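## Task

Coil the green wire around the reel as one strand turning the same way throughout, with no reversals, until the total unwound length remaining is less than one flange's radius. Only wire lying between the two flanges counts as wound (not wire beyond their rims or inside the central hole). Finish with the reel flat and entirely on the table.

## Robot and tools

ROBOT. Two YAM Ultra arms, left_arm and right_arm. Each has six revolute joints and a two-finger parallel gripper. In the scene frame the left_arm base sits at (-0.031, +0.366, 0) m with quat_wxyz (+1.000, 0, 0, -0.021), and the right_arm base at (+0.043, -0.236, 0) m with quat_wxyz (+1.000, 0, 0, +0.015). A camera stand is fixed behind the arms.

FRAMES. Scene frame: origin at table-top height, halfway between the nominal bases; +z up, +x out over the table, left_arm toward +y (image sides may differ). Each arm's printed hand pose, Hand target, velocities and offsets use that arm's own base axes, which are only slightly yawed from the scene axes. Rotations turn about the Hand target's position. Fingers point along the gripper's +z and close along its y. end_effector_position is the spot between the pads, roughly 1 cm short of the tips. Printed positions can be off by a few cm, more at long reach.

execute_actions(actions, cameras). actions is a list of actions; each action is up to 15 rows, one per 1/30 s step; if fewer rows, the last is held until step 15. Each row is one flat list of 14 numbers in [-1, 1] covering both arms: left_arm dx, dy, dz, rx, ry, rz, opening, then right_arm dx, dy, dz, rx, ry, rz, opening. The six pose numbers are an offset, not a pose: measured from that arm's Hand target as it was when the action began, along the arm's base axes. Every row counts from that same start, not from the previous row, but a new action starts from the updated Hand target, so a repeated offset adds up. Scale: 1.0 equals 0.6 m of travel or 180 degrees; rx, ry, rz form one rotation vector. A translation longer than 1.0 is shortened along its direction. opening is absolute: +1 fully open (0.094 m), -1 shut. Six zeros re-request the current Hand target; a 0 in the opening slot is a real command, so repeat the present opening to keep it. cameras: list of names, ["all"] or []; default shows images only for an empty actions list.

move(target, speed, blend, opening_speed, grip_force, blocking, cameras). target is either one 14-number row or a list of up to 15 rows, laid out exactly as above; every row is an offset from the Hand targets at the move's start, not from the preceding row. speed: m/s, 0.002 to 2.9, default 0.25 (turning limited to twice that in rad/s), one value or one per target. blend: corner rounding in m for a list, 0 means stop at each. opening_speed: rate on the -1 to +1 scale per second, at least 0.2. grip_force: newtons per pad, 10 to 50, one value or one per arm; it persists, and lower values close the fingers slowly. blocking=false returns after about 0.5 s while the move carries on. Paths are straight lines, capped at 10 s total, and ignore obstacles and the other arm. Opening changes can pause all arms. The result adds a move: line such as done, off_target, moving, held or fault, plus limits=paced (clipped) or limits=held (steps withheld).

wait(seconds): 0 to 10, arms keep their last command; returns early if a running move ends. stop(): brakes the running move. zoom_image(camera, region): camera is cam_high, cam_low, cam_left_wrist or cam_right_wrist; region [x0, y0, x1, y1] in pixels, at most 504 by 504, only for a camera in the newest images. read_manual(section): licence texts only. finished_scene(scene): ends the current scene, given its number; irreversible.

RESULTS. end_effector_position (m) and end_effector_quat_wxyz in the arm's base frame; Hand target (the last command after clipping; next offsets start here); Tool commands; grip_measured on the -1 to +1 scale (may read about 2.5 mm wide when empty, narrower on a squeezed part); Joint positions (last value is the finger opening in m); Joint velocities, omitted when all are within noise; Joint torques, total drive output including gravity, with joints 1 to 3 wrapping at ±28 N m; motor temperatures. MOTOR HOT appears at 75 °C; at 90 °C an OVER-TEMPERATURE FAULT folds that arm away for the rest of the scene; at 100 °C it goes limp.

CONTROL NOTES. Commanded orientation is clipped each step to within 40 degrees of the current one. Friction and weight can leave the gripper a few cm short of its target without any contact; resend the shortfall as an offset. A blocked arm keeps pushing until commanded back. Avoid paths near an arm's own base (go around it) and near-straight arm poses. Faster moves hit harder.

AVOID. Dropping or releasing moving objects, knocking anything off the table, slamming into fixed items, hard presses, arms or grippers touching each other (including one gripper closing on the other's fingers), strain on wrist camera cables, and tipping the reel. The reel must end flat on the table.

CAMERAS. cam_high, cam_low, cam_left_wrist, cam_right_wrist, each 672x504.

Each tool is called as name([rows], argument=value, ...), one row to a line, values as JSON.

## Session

Solved. Scene 2.

execute_actions(actions=[])

zoom_image(camera="cam_high", region=[140, 130, 480, 360])

zoom_image(camera="cam_low", region=[320, 200, 540, 340])

Scene clock: 0.00 s.
left_arm: end_effector_position=(+0.3840, +0.0251, +0.1417) grip_measured=+1.000 end_effector_quat_wxyz=(+0.680, -0.062, +0.730, +0.032) | right_arm: end_effector_position=(+0.3715, -0.0203, +0.1432) grip_measured=+1.000 end_effector_quat_wxyz=(+0.685, +0.093, +0.722, -0.035)
Joint positions: left_arm=[0.002 1.556 0.238 1.242 -0.13 -0.048 0.094] | right_arm=[0.056 1.528 0.194 1.273 0.234 0.092 0.094]
Joint velocities: within noise
Joint torques (N m): no reading
Motor temperatures (°C): left_arm=[27 30 29 23 23 24 25] | right_arm=[22 27 25 27 22 24 22]
Heat: left arm: 30 °C; right arm: 27 °C.
Hand target: left_arm +0.3855, +0.0252, +0.1483; +0.687, -0.063, +0.724, +0.031 | right_arm +0.3722, -0.0203, +0.1444; +0.685, +0.093, +0.721, -0.035
Tool commands: left_gripper/opening=+1.0 right_gripper/opening=+1.0

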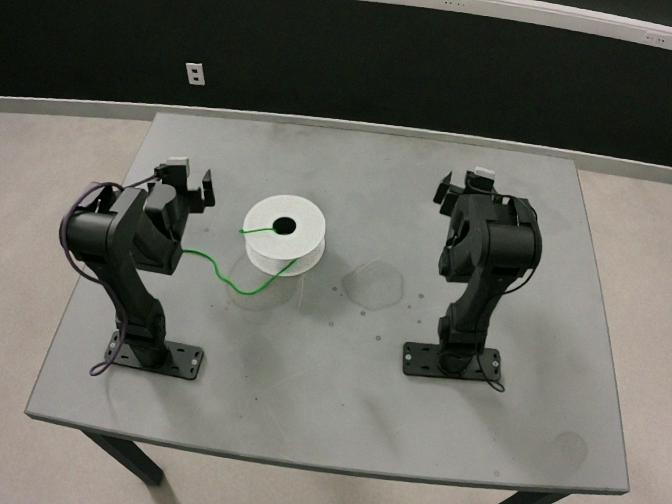

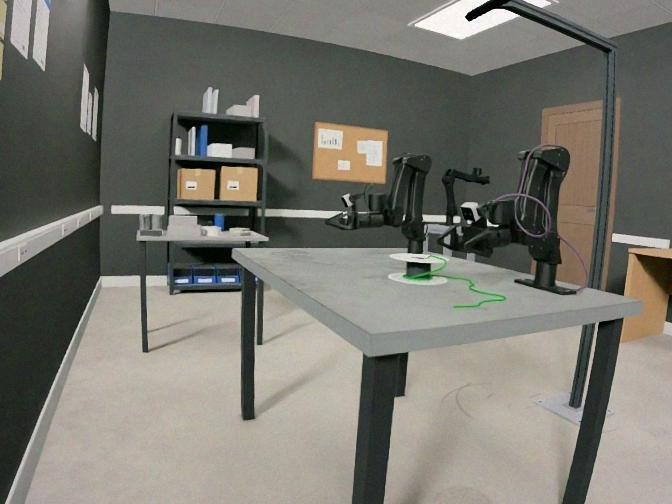

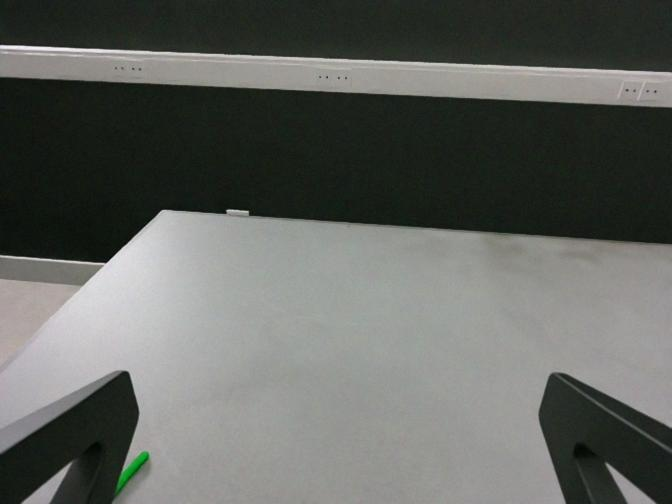

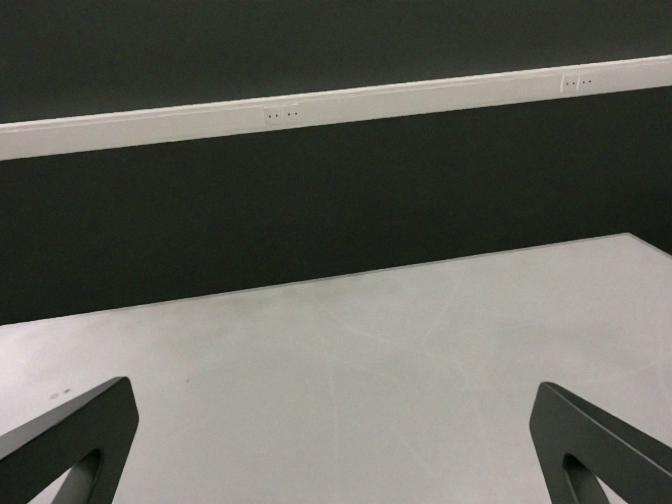

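Scaled by 1.482 from the camera's 672x504 image, which has a finer 960x720 frame.

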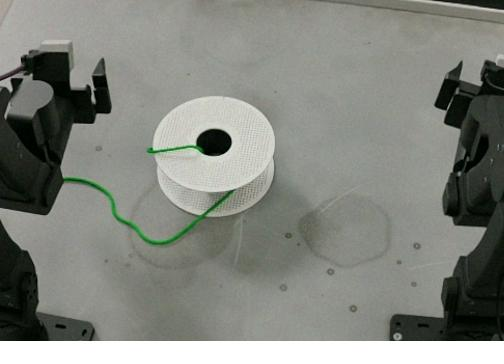

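Scaled by 2.291 from the camera's 672x504 image, which has a finer 960x720 frame.

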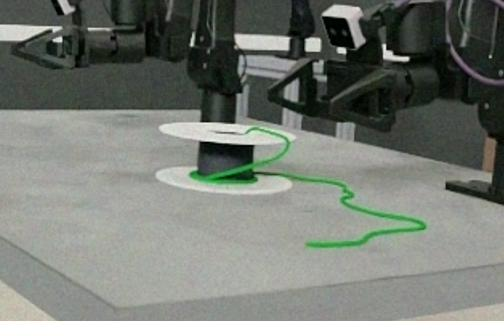

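move([
  [-0.12,-0.02,0.1,-0.01,0.24,-0.02,0,0,0.1,0.1,0,0,0,-0.9],
  [-0.255,-0.086,0.086,-0.022,0.483,-0.044,0,-0.173,0.656,0.026,-0.208,0.462,0.304,-0.9],
], speed=0.3, blend=[0.03,0], cameras=["all"])

Scene clock: 14.20 s.
left_arm: end_effector_position=(+0.2333, -0.0235, +0.1944) grip_measured=+0.002 end_effector_quat_wxyz=(+0.015, +0.000, +1.000, +0.001) | right_arm: end_effector_position=(+0.2702, +0.3700, +0.1615) grip_measured=-0.898 end_effector_quat_wxyz=(+0.060, -0.451, +0.890, +0.022)
Joint positions: left_arm=[-0.109 1.432 1.451 -1.561 -0.006 -0.11 0.047] | right_arm=[0.944 2.276 2.403 -1.57 0.015 0.006 0.005]
Joint torques (N m): left_arm=[-0.69 -4.01 6.95 0.09 0.06 -0.07] | right_arm=[0.12 -12.4 9.28 0.33 -0.16 -0.1]
Heat: left arm: 30 °C; right arm: 29 °C.
Hand target: left_arm +0.2325, -0.0264, +0.1999; -0.001, +0.000, +1.000, +0.000 | right_arm +0.2684, +0.3733, +0.1602; +0.000, -0.456, +0.890, +0.000
Off the commanded pose: left_arm 0.006 m, 2 deg | right_arm 0.004 m, 7 deg.
joint sent to its limit (left arm) — joint 4 (wrist pitch), lower limit. The joint targets still meet the commanded pose.
joint sent to its limit (right arm) — joint 4 (wrist pitch), lower limit. The joint targets are off in orientation, not in position.
move: off_target (right_arm)

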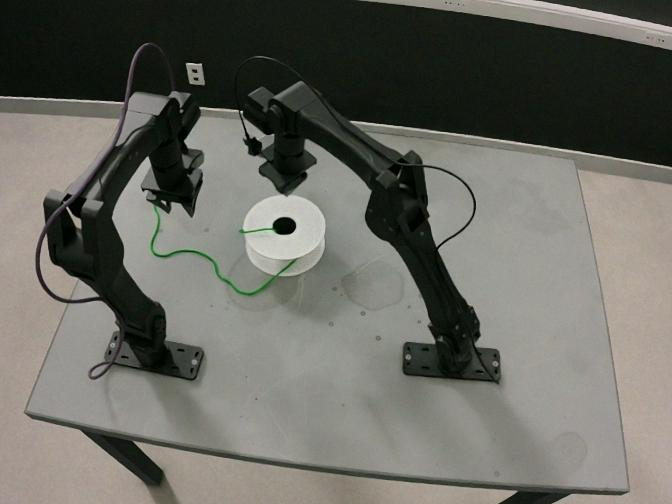

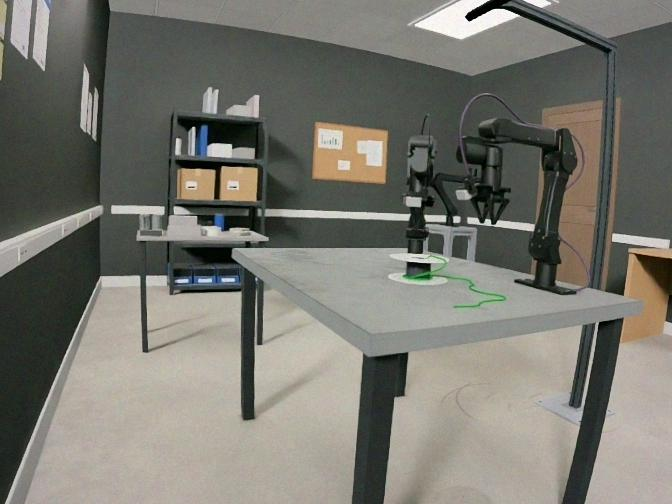

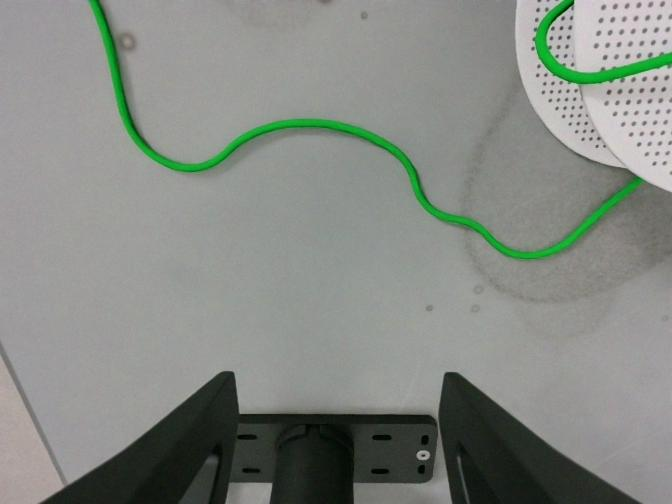

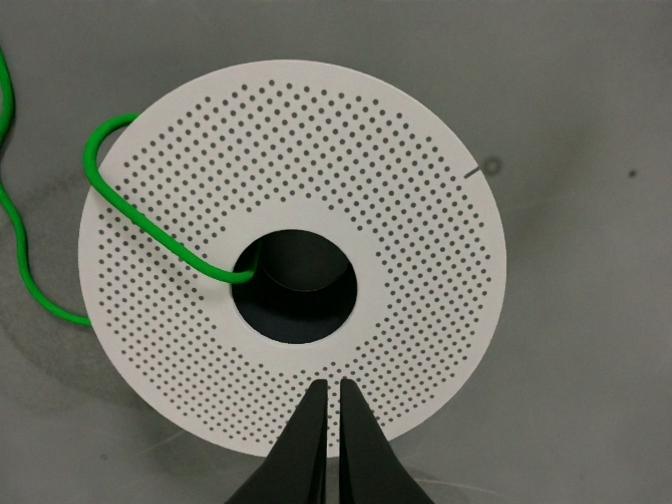

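move(target=[0.071,0.074,-0.233,0,0,0.556,0,-0.0287,0,-0.1,0,0,-0.494,-0.95], speed=0.2, cameras=["cam_left_wrist","cam_right_wrist","cam_high"])

Scene clock: 24.43 s.
left_arm: end_effector_position=(+0.2758, +0.0153, +0.0634) grip_measured=+0.002 end_effector_quat_wxyz=(+0.000, +0.761, -0.649, +0.003) | right_arm: end_effector_position=(+0.2552, +0.3721, +0.1135) grip_measured=-0.948 end_effector_quat_wxyz=(+0.008, +0.296, +0.955, +0.013)
Joint positions: left_arm=[0.055 1.617 1.103 -1.051 0.004 -1.675 0.047] | right_arm=[0.97 2.304 2.261 -1.498 0.008 1.572 0.002]
Joint torques (N m): left_arm=[0.73 -4.51 5.14 0.22 -0.03 -0.06] | right_arm=[0.5 -12.21 5.91 0.35 -0.11 0.09]
Heat: left arm: 30 °C; right arm: 29 °C.
Hand target: left_arm +0.2751, +0.0179, +0.0601; +0.001, +0.766, -0.642, +0.001 | right_arm +0.2511, +0.3734, +0.1001; +0.000, +0.297, +0.955, +0.000
Off the commanded pose: left_arm 0.004 m, 1 deg | right_arm 0.014 m, 2 deg.
move: off_target (right_arm)
Images, in order (width x height): cam_high 672x504, cam_left_wrist 672x504, cam_right_wrist 672x504.

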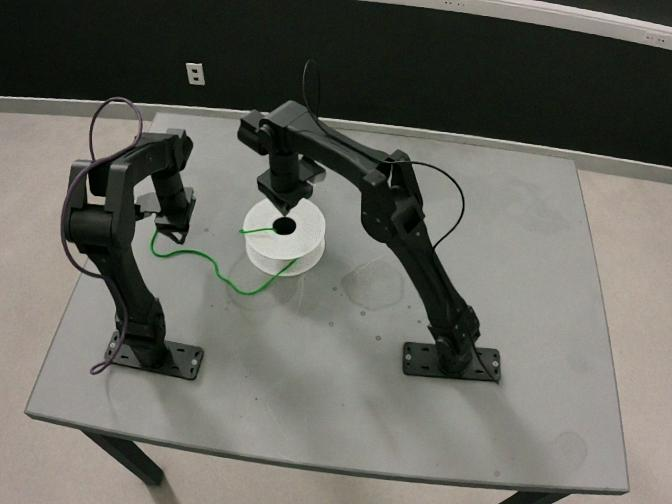

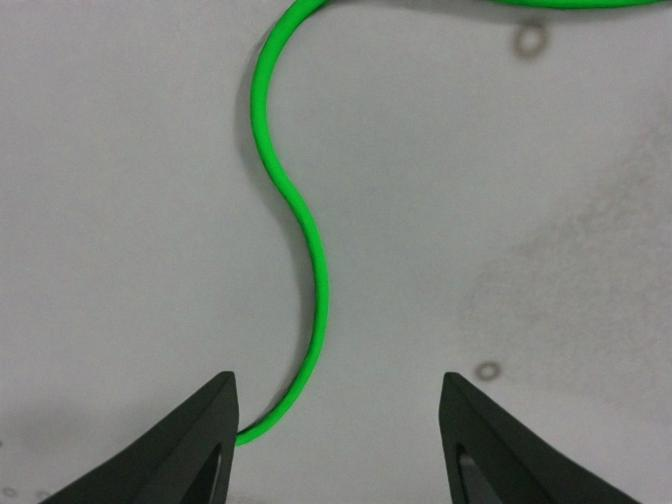

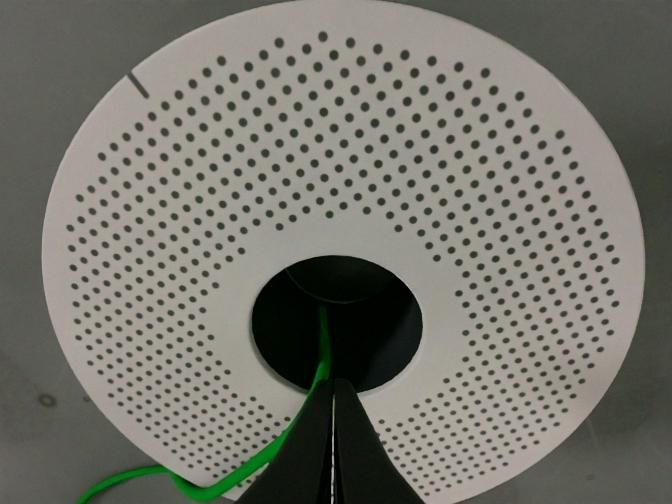

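move([
  [-0.0035,-0.004,-0.075,0,0,0,0,0.0023,0.001,0,0,0,0,-0.95],
  [-0.0035,-0.004,-0.091,0,0,0,0,0.0023,0.001,-0.095,0,0,0,-0.95],
  [-0.0035,-0.004,-0.089,0,0,0,-1,0.0023,0.001,-0.095,0,0,0,0.05],
], speed=[0.12,0.06,0.06], opening_speed=0.8, grip_force=30, cameras=["cam_left_wrist","cam_right_wrist","cam_high"])

Scene clock: 33.23 s.
left_arm: end_effector_position=(+0.2778, +0.0153, +0.0126) grip_measured=-0.935 end_effector_quat_wxyz=(-0.005, +0.764, -0.645, +0.009) | right_arm: end_effector_position=(+0.2547, +0.3753, +0.0648) grip_measured=-0.110 end_effector_quat_wxyz=(+0.005, +0.297, +0.955, +0.019)
Joint positions: left_arm=[0.055 1.685 0.958 -0.823 0.005 -1.684 0.003] | right_arm=[0.972 2.279 2.023 -1.276 -0.001 1.575 0.042]
Joint torques (N m): left_arm=[0.02 -4.27 4.38 0.18 -0.03 -0.08] | right_arm=[0.14 -10.86 5.89 0.48 -0.01 0.04]
Heat: left arm: 30 °C; right arm: 31 °C.
Hand target: left_arm +0.2731, +0.0155, +0.0067; +0.001, +0.766, -0.642, +0.001 | right_arm +0.2526, +0.3740, +0.0433; +0.000, +0.297, +0.955, +0.000
Off the commanded pose: left_arm 0.008 m, 1 deg | right_arm 0.022 m, 2 deg.
grip_force (N): 30, 30
move: off_target (right_arm)
Images, in order (width x height): cam_high 672x504, cam_left_wrist 672x504, cam_right_wrist 672x504.

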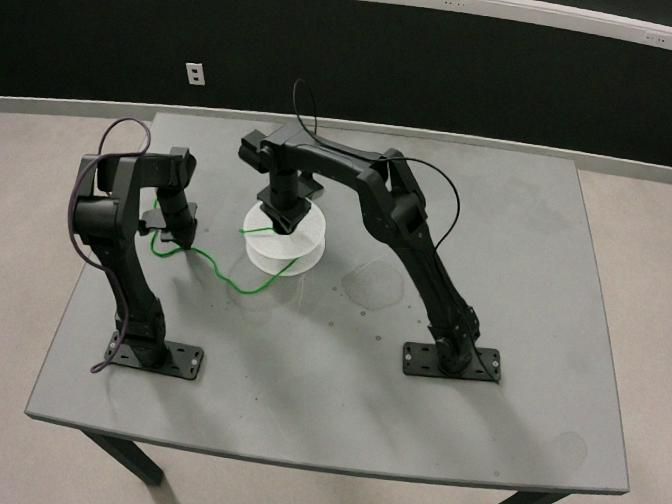

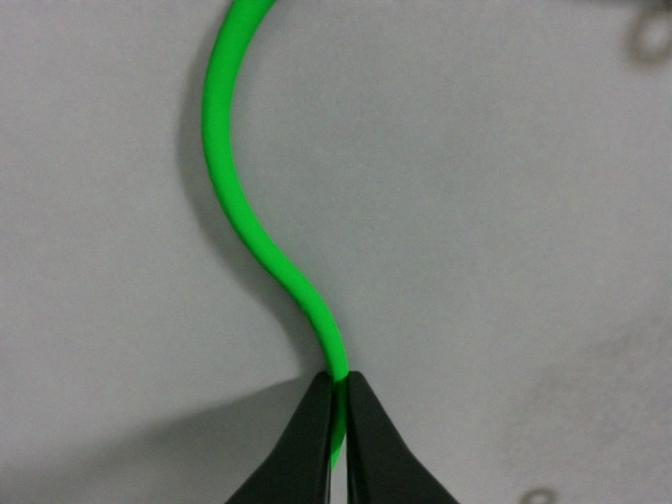

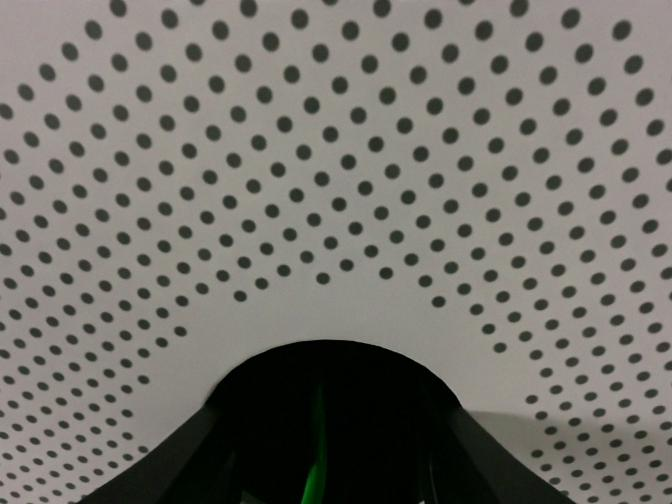

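move([
  [0,0,0.05,0,0,0,-1,-0.086,-0.0975,0,0,0,0.0,0.05],
  [0,-0.02,0.05,0,0,0,-1,-0.086,-0.0975,0,0,0,0.35,0.05],
  [0.005,-0.08,0.05,0,0,0,-1,-0.086,-0.0975,0,0,0,0.7,0.05],
], speed=[0.06,0.2,0.2], blend=[0.0,0.02,0], cameras=["all"])

zoom_image(camera="cam_high", region=[160, 150, 420, 340])

zoom_image(camera="cam_low", region=[370, 210, 510, 320])

Scene clock: 42.93 s.
left_arm: end_effector_position=(+0.2710, -0.0311, +0.0279) grip_measured=-0.938 end_effector_quat_wxyz=(+0.009, +0.766, -0.643, -0.005) | right_arm: end_effector_position=(+0.2116, +0.3316, +0.0698) grip_measured=-0.016 end_effector_quat_wxyz=(-0.045, +0.701, -0.712, -0.019)
Joint positions: left_arm=[-0.112 1.674 1.014 -0.929 0.01 -1.857 0.003] | right_arm=[0.992 1.964 1.552 -1.063 -0.018 -0.563 0.046]
Joint torques (N m): left_arm=[-0.62 -6.06 7.76 -0.09 -0.09 -0.08] | right_arm=[0.66 -8.53 3.47 0.27 0.14 -0.37]
Heat: left arm: 31 °C; right arm: 31 °C.
Hand target: left_arm +0.2761, -0.0324, +0.0367; +0.001, +0.766, -0.642, +0.001 | right_arm +0.2010, +0.3154, +0.0432; +0.000, +0.716, -0.698, +0.000
Off the commanded pose: left_arm 0.010 m, 1 deg | right_arm 0.033 m, 6 deg.
grip_force (N): 30, 30
move: off_target (right_arm)

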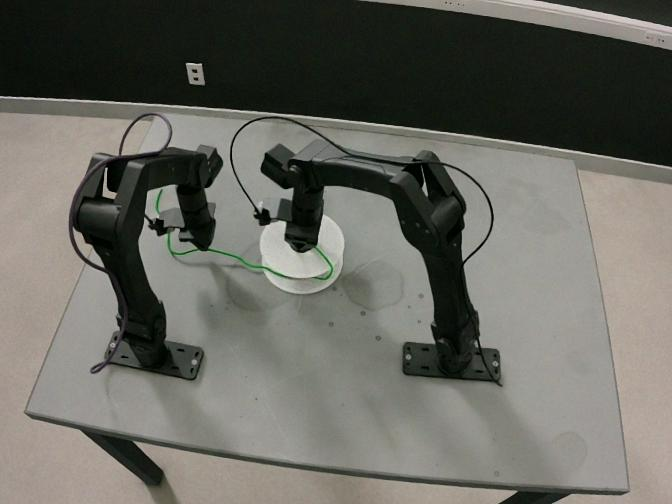

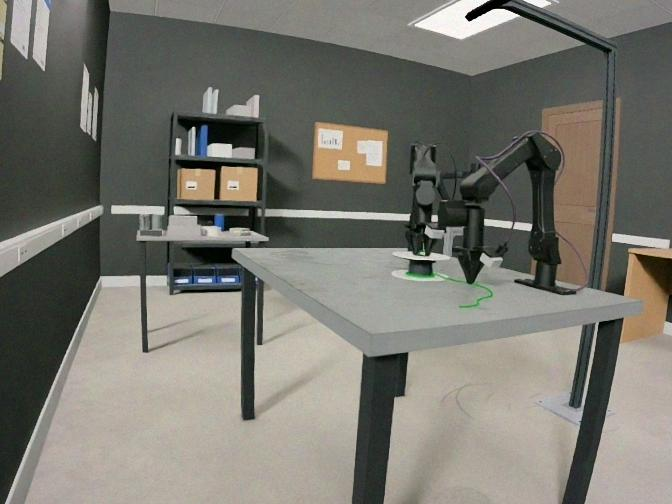

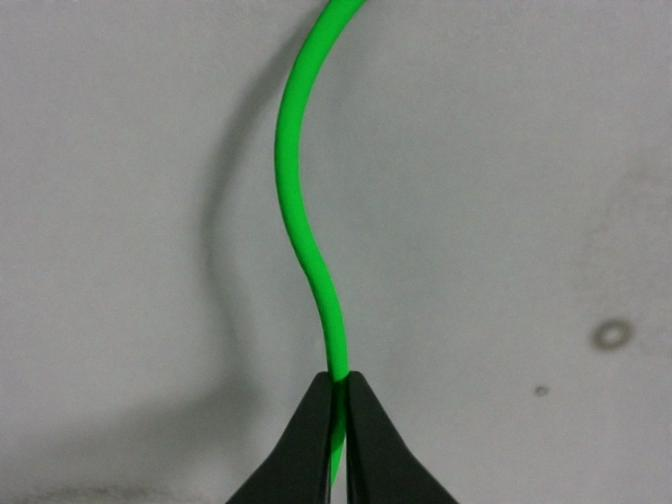

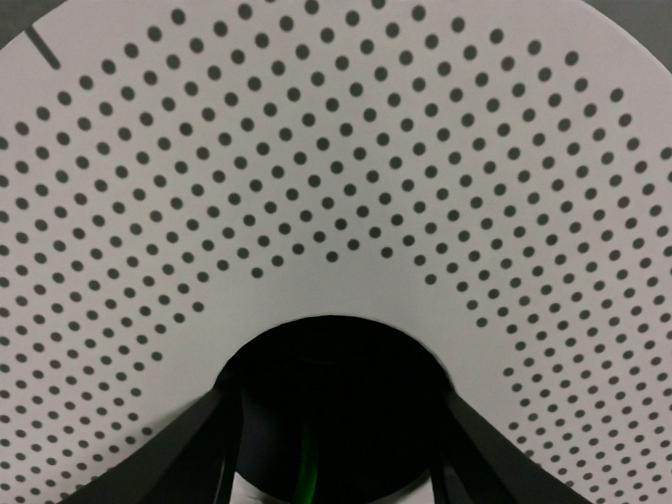

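Scaled by 1.938 from the camera's 672x504 image, which has a finer 960x720 frame.

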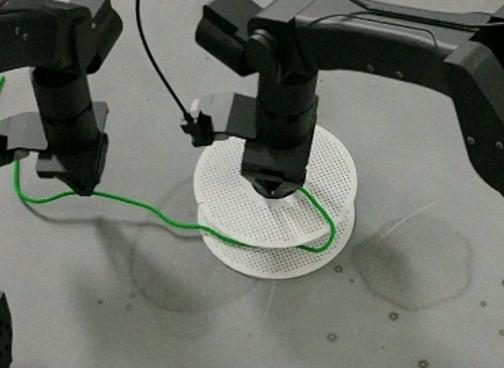

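Scaled by 3.600 from the camera's 672x504 image, which has a finer 960x720 frame.

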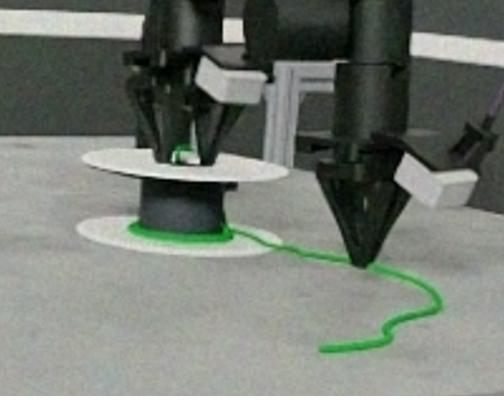

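move([
  [0,0,0,0,0,0,-1,0,0,0,0,0,0,-0.95],
  [0,0,0,0,0,0,-1,0.012,0.02,0.09,0,0,0,-0.95],
  [0,0,0,0,0,0,-1,0.012,0.02,0.09,0,0,-0.35,-0.95],
  [0,0,0,0,0,0,-1,0.012,0.02,0.09,0,0,-0.73,-0.95],
], speed=0.3, blend=[0,0.01,0.02,0], cameras=["cam_right_wrist"])

Scene clock: 52.00 s.
left_arm: end_effector_position=(+0.2709, -0.0316, +0.0279) grip_measured=-0.938 end_effector_quat_wxyz=(+0.010, +0.766, -0.643, -0.004) | right_arm: end_effector_position=(+0.2088, +0.3263, +0.1001) grip_measured=-0.948 end_effector_quat_wxyz=(-0.002, +0.341, +0.940, +0.010)
Joint positions: left_arm=[-0.112 1.674 1.014 -0.929 0.012 -1.857 0.003] | right_arm=[0.995 2.004 1.733 -1.282 -0.009 1.691 0.002]
Joint torques (N m): left_arm=[-0.62 -6.06 7.75 -0.1 -0.11 -0.08] | right_arm=[0.64 -9.91 9.09 0.09 0.06 0.09]
Heat: left arm: 31 °C; right arm: 31 °C.
Hand target: left_arm +0.2761, -0.0325, +0.0367; +0.001, +0.766, -0.642, +0.001 | right_arm +0.2081, +0.3275, +0.0973; +0.000, +0.342, +0.940, +0.000
Off the commanded pose: left_arm 0.010 m, 1 deg | right_arm 0.003 m, 1 deg.
grip_force (N): 30, 30
move: done
Images, in order (width x height): cam_right_wrist 672x504.

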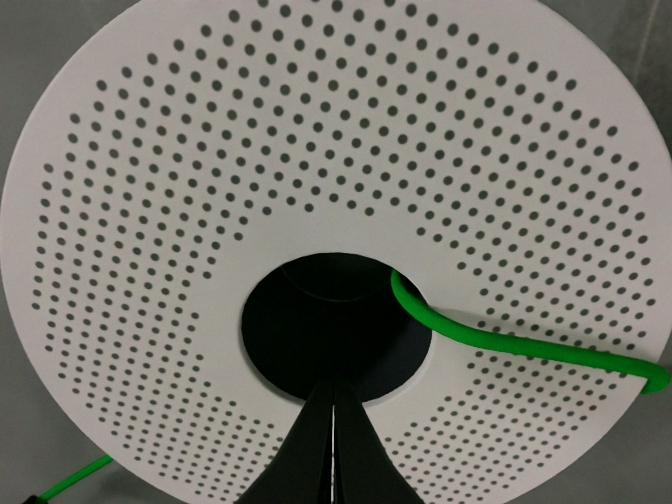

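move([
  [0,0,0,0,0,0,-1,0.003,0.003,-0.087,0,0,0,-0.95],
  [0,0,0,0,0,0,-1,0.003,0.003,-0.087,0,0,0,0],
], speed=0.07, opening_speed=0.9, cameras=["cam_right_wrist"])

Scene clock: 55.83 s.
left_arm: end_effector_position=(+0.2709, -0.0316, +0.0279) grip_measured=-0.938 end_effector_quat_wxyz=(+0.010, +0.766, -0.643, -0.004) | right_arm: end_effector_position=(+0.2130, +0.3328, +0.0654) grip_measured=-0.100 end_effector_quat_wxyz=(+0.001, +0.341, +0.940, +0.024)
Joint positions: left_arm=[-0.112 1.674 1.014 -0.929 0.012 -1.857 0.003] | right_arm=[0.995 2.02 1.618 -1.122 -0.009 1.691 0.042]
Joint torques (N m): left_arm=[-0.62 -6.06 7.75 -0.1 -0.11 -0.08] | right_arm=[0.5 -8.61 5.6 0.47 0.05 0.11]
Heat: left arm: 31 °C; right arm: 31 °C.
Hand target: left_arm +0.2761, -0.0325, +0.0367; +0.001, +0.766, -0.642, +0.001 | right_arm +0.2099, +0.3293, +0.0450; +0.000, +0.342, +0.940, +0.000
Off the commanded pose: left_arm 0.010 m, 1 deg | right_arm 0.021 m, 3 deg.
grip_force (N): 30, 30
move: off_target (right_arm)
Images, in order (width x height): cam_right_wrist 672x504.

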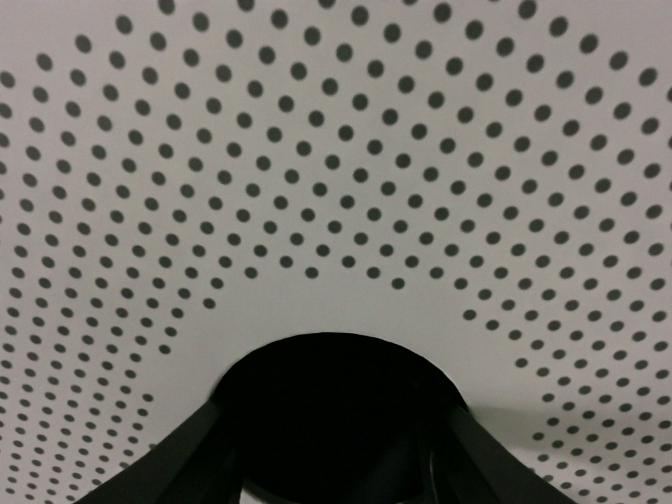

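move([
  [0,0,-0.02,0,0,0,-0.3,0,0,0,0,0,0,0],
  [0,0.1,0.17,0,0,0,-0.3,0,0,0,0,0,0,0],
], speed=[0.05,0.25], cameras=["cam_left_wrist","cam_high"])

Scene clock: 59.37 s.
left_arm: end_effector_position=(+0.2750, +0.0248, +0.1299) grip_measured=-0.302 end_effector_quat_wxyz=(+0.010, +0.767, -0.641, -0.003) | right_arm: end_effector_position=(+0.2130, +0.3328, +0.0654) grip_measured=-0.100 end_effector_quat_wxyz=(+0.001, +0.341, +0.940, +0.024)
Joint positions: left_arm=[0.093 1.604 1.355 -1.341 0.01 -1.656 0.033] | right_arm=[0.995 2.02 1.618 -1.122 -0.009 1.691 0.042]
Joint torques (N m): left_arm=[0.36 -5.86 7.97 -0.06 -0.09 0.08] | right_arm=[0.43 -8.68 5.65 0.43 0.08 0.08]
Heat: left arm: 31 °C; right arm: 31 °C.
Hand target: left_arm +0.2760, +0.0275, +0.1387; +0.001, +0.767, -0.642, +0.001 | right_arm +0.2099, +0.3293, +0.0450; +0.000, +0.342, +0.940, +0.000
Off the commanded pose: left_arm 0.009 m, 1 deg | right_arm 0.021 m, 3 deg.
grip_force (N): 30, 30
move: off_target (right_arm)
Images, in order (width x height): cam_high 672x504, cam_left_wrist 672x504.

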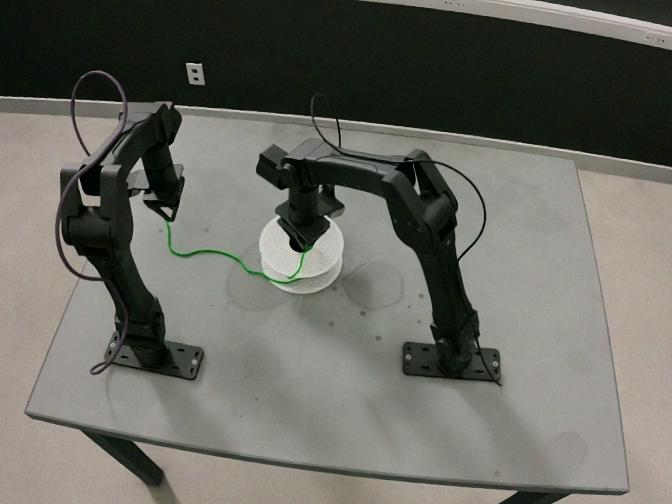

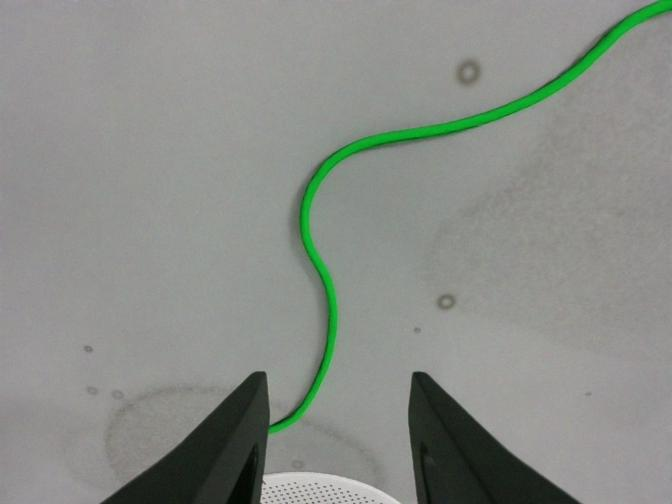

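move(target=[0.092,0.092,-0.15,0,0,-0.4,-0.3,0,0,0,0,0,0,0], speed=0.2, cameras=["cam_left_wrist"])

Scene clock: 64.40 s.
left_arm: end_effector_position=(+0.3267, +0.0773, +0.0496) grip_measured=-0.302 end_effector_quat_wxyz=(-0.008, -0.242, +0.970, -0.003) | right_arm: end_effector_position=(+0.2130, +0.3328, +0.0654) grip_measured=-0.100 end_effector_quat_wxyz=(+0.001, +0.341, +0.940, +0.024)
Joint positions: left_arm=[0.233 1.87 1.346 -1.062 0.007 -0.257 0.033] | right_arm=[0.995 2.02 1.618 -1.122 -0.009 1.691 0.042]
Joint torques (N m): left_arm=[0.73 -6.31 6.39 0.23 -0.1 0.08] | right_arm=[0.47 -8.58 5.64 0.44 0.06 0.08]
Heat: left arm: 31 °C; right arm: 31 °C.
Hand target: left_arm +0.3314, +0.0828, +0.0488; -0.001, -0.243, +0.970, +0.000 | right_arm +0.2099, +0.3293, +0.0450; +0.000, +0.342, +0.940, +0.000
Off the commanded pose: left_arm 0.007 m, 1 deg | right_arm 0.021 m, 3 deg.
grip_force (N): 30, 30
move: off_target (right_arm)
Images, in order (width x height): cam_left_wrist 672x504.

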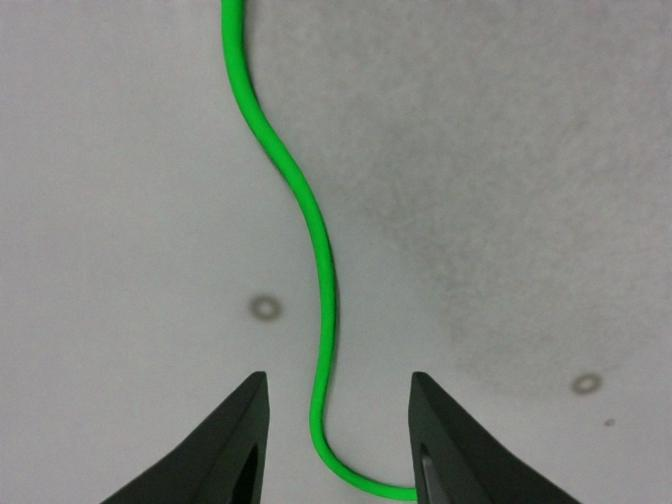

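move([
  [0.03,0.0195,-0.052,0,0,0,-0.3,0,0,0,0,0,0,0],
  [0.03,0.0195,-0.07,0,0,0,-0.3,0,0,0,0,0,0,0],
  [0.03,0.0195,-0.068,0,0,0,-1,0,0,0,0,0,0,0],
  [0.03,0.0195,-0.02,0,0,0,-1,0,0,0,0,0,0,0],
], speed=[0.12,0.05,0.05,0.08], opening_speed=0.8, cameras=["cam_left_wrist","cam_high"])

Scene clock: 70.67 s.
left_arm: end_effector_position=(+0.3428, +0.0880, +0.0243) grip_measured=-0.939 end_effector_quat_wxyz=(-0.018, -0.241, +0.970, -0.004) | right_arm: end_effector_position=(+0.2130, +0.3328, +0.0654) grip_measured=-0.100 end_effector_quat_wxyz=(+0.001, +0.341, +0.940, +0.024)
Joint positions: left_arm=[0.253 1.984 1.398 -1.021 0.008 -0.235 0.003] | right_arm=[0.995 2.02 1.618 -1.122 -0.009 1.691 0.042]
Joint torques (N m): left_arm=[0.73 -9.02 7.91 -0.07 -0.1 0.06] | right_arm=[0.43 -8.55 5.6 0.42 0.09 0.1]
Motor temperatures (°C): left_arm=[27 31 31 24 23 24 25] | right_arm=[22 32 26 28 22 24 24]
Heat: left arm: 31 °C; right arm: 32 °C.
Hand target: left_arm +0.3493, +0.0944, +0.0367; -0.001, -0.242, +0.970, +0.000 | right_arm +0.2099, +0.3293, +0.0450; +0.000, +0.342, +0.940, +0.000
Off the commanded pose: left_arm 0.015 m, 2 deg | right_arm 0.021 m, 3 deg.
grip_force (N): 30, 30
move: off_target (left_arm, right_arm); target 3's new opening was sent with left_arm's hand 0.011 m and 1 deg from that target
Images, in order (width x height): cam_high 672x504, cam_left_wrist 672x504.

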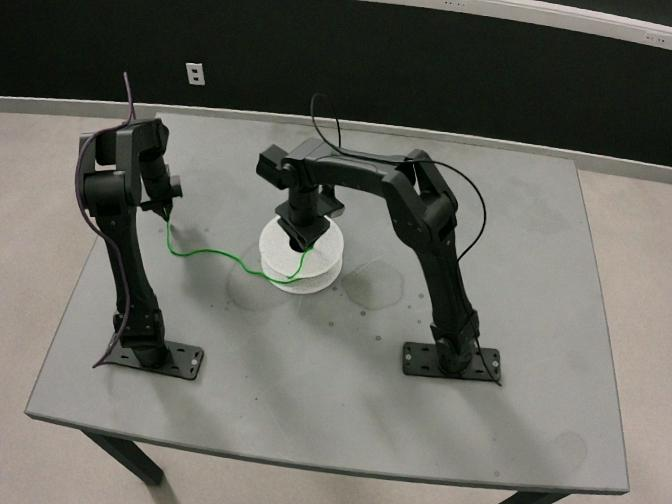

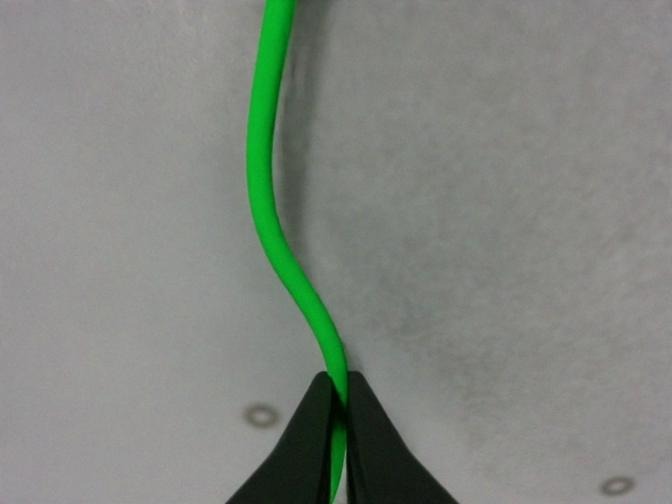

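move([
  [0,0,0,0,0,0,-1,0,0,0,0,0,0.5,0],
  [-0.012,-0.05,0,0,0,0,-1,0,0,0,0,0,0.99,0],
], speed=0.2, blend=[0.02,0], cameras=["all"])

zoom_image(camera="cam_high", region=[160, 150, 420, 340])

zoom_image(camera="cam_low", region=[370, 210, 510, 320])

Scene clock: 80.80 s.
left_arm: end_effector_position=(+0.3374, +0.0651, +0.0254) grip_measured=-0.939 end_effector_quat_wxyz=(-0.024, -0.243, +0.970, -0.003) | right_arm: end_effector_position=(+0.2205, +0.3427, +0.0742) grip_measured=-0.002 end_effector_quat_wxyz=(-0.052, +0.930, -0.365, +0.010)
Joint positions: left_arm=[0.192 1.956 1.361 -1.023 0.008 -0.299 0.003] | right_arm=[0.996 2.007 1.629 -1.088 -0.001 -1.397 0.047]
Joint torques (N m): left_arm=[-0.7 -10.35 4.9 0.15 -0.09 -0.09] | right_arm=[0.32 -7.75 4.83 0.21 -0.04 -0.17]
Heat: left arm: 32 °C; right arm: 31 °C.
Hand target: left_arm +0.3421, +0.0645, +0.0367; -0.001, -0.243, +0.970, +0.000 | right_arm +0.2099, +0.3293, +0.0449; +0.000, +0.934, -0.357, +0.000
Off the commanded pose: left_arm 0.012 m, 3 deg | right_arm 0.034 m, 6 deg.
grip_force (N): 30, 30
move: off_target (left_arm, right_arm)

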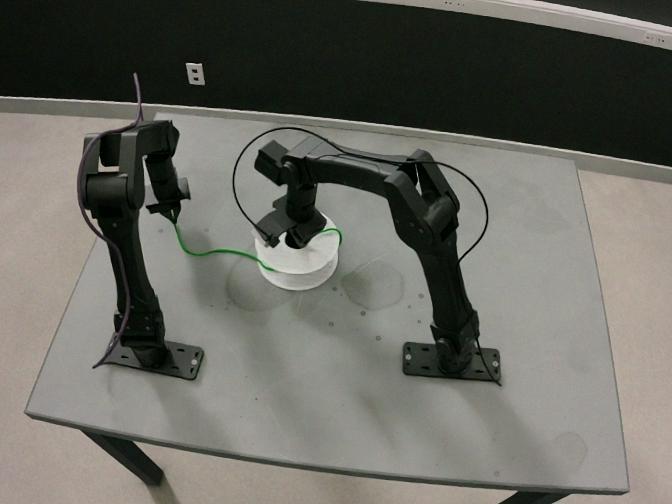

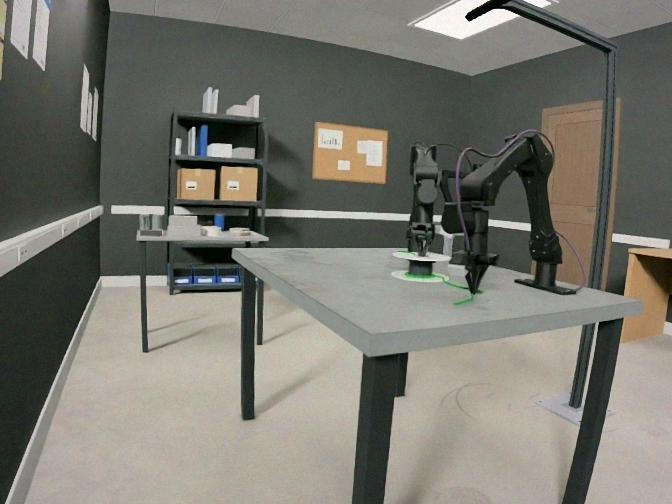

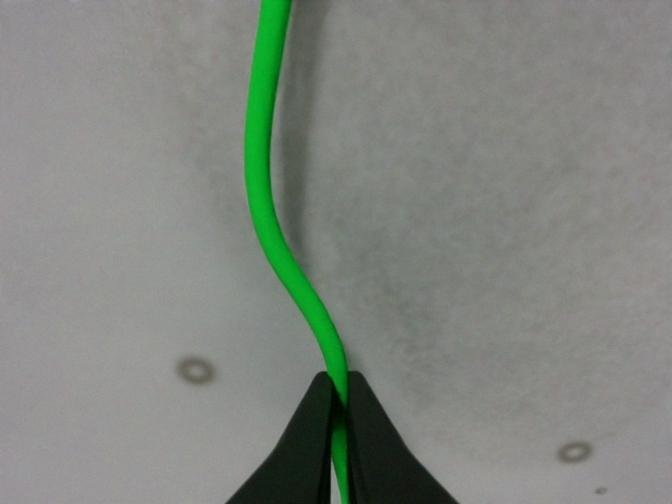

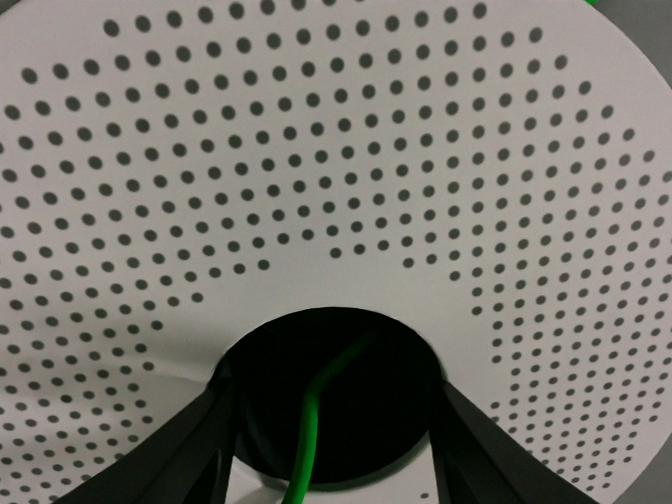

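Scaled by 1.938 from the camera's 672x504 image, which has a finer 960x720 frame.

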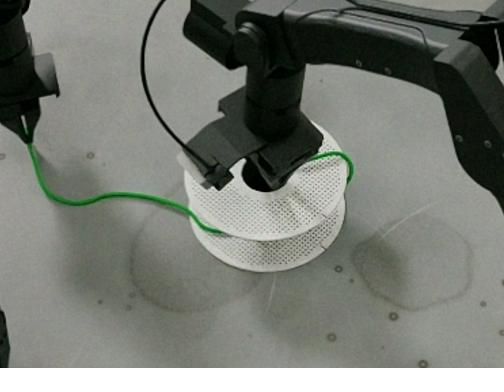

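Scaled by 3.600 from the camera's 672x504 image, which has a finer 960x720 frame.

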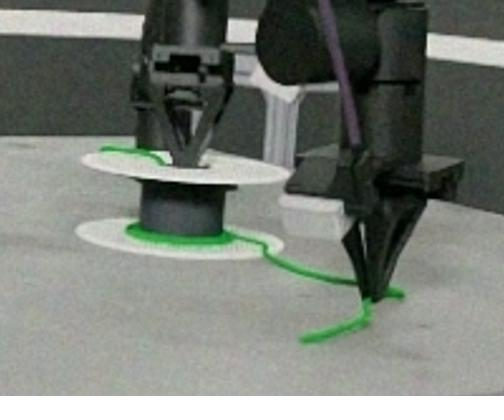

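move([
  [0,0,0,0,0,0,-1,0,0,0,0,0,0,-0.95],
  [0,0,0,0,0,0,-1,0.015,0.018,0.09,0,0,0,-0.95],
  [0,0,0,0,0,0,-1,0.015,0.018,0.09,0,0,-0.5,-0.95],
  [0,0,0,0,0,0,-1,0.015,0.018,0.09,0,0,-0.96,-0.95],
], speed=0.3, blend=[0,0.01,0.02,0], cameras=["cam_right_wrist"])

Scene clock: 90.63 s.
left_arm: end_effector_position=(+0.3374, +0.0651, +0.0254) grip_measured=-0.939 end_effector_quat_wxyz=(-0.024, -0.243, +0.970, -0.003) | right_arm: end_effector_position=(+0.2185, +0.3397, +0.1026) grip_measured=-0.948 end_effector_quat_wxyz=(+0.003, +0.293, +0.956, +0.010)
Joint positions: left_arm=[0.192 1.956 1.361 -1.023 0.008 -0.299 0.003] | right_arm=[0.996 2.072 1.843 -1.322 -0.001 1.592 0.002]
Joint torques (N m): left_arm=[-0.69 -10.33 4.92 0.15 -0.1 -0.07] | right_arm=[0.02 -10.37 9.25 0.08 -0.03 0.08]
Heat: left arm: 32 °C; right arm: 31 °C.
Hand target: left_arm +0.3421, +0.0645, +0.0367; -0.001, -0.243, +0.970, +0.000 | right_arm +0.2189, +0.3401, +0.0991; +0.000, +0.297, +0.955, +0.000
Off the commanded pose: left_arm 0.012 m, 3 deg | right_arm 0.004 m, 1 deg.
grip_force (N): 30, 30
move: off_target (left_arm)
Images, in order (width x height): cam_right_wrist 672x504.

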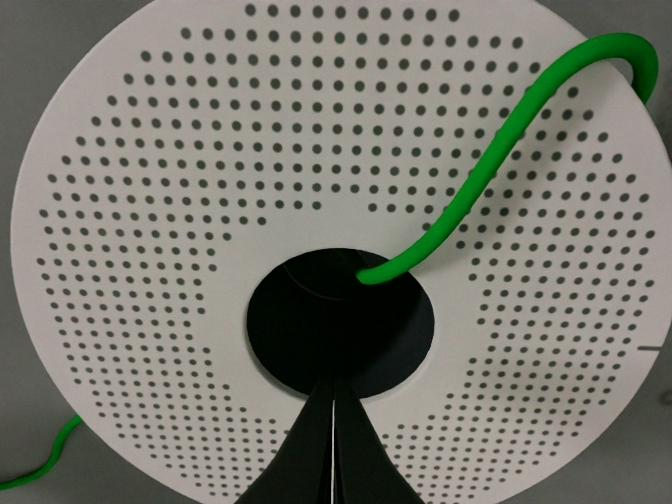

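move([
  [0,0,0,0,0,0,-1,0.0,0.001,-0.08,0,0,-0.09,-0.95],
  [0,0,0,0,0,0,-1,0.0,0.001,-0.112,0,0,-0.09,-0.95],
  [0,0,0,0,0,0,-1,0.0,0.001,-0.112,0,0,-0.09,-0.05],
], speed=0.07, opening_speed=0.9, cameras=["cam_right_wrist"])

Scene clock: 96.87 s.
left_arm: end_effector_position=(+0.3374, +0.0651, +0.0254) grip_measured=-0.939 end_effector_quat_wxyz=(-0.024, -0.243, +0.970, -0.003) | right_arm: end_effector_position=(+0.2204, +0.3428, +0.0613) grip_measured=-0.144 end_effector_quat_wxyz=(+0.003, +0.427, +0.904, +0.026)
Joint positions: left_arm=[0.192 1.956 1.361 -1.023 0.008 -0.299 0.003] | right_arm=[0.996 2.067 1.67 -1.123 -0.001 1.878 0.04]
Joint torques (N m): left_arm=[-0.7 -10.36 4.92 0.15 -0.09 -0.06] | right_arm=[0.09 -7.66 5.01 0.64 0.01 0.06]
Heat: left arm: 33 °C; right arm: 31 °C.
Hand target: left_arm +0.3421, +0.0645, +0.0367; -0.001, -0.243, +0.970, +0.000 | right_arm +0.2189, +0.3407, +0.0318; +0.000, +0.429, +0.903, +0.000
Off the commanded pose: left_arm 0.012 m, 3 deg | right_arm 0.030 m, 3 deg.
grip_force (N): 30, 30
move: off_target (left_arm, right_arm); target 3's new opening was sent with right_arm's hand 0.011 m and 1 deg from that target
Images, in order (width x height): cam_right_wrist 672x504.

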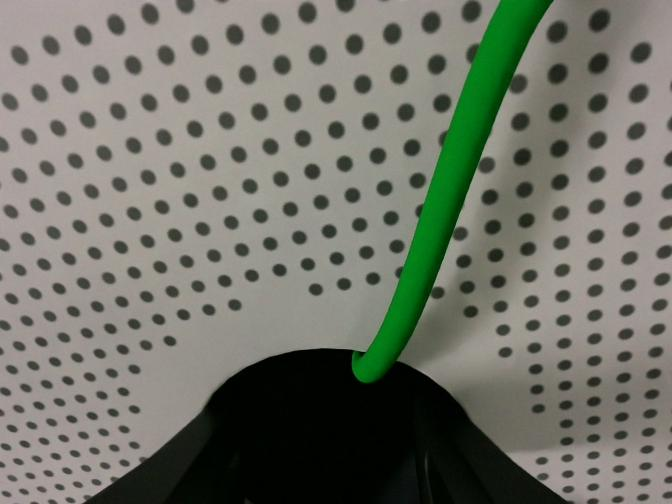

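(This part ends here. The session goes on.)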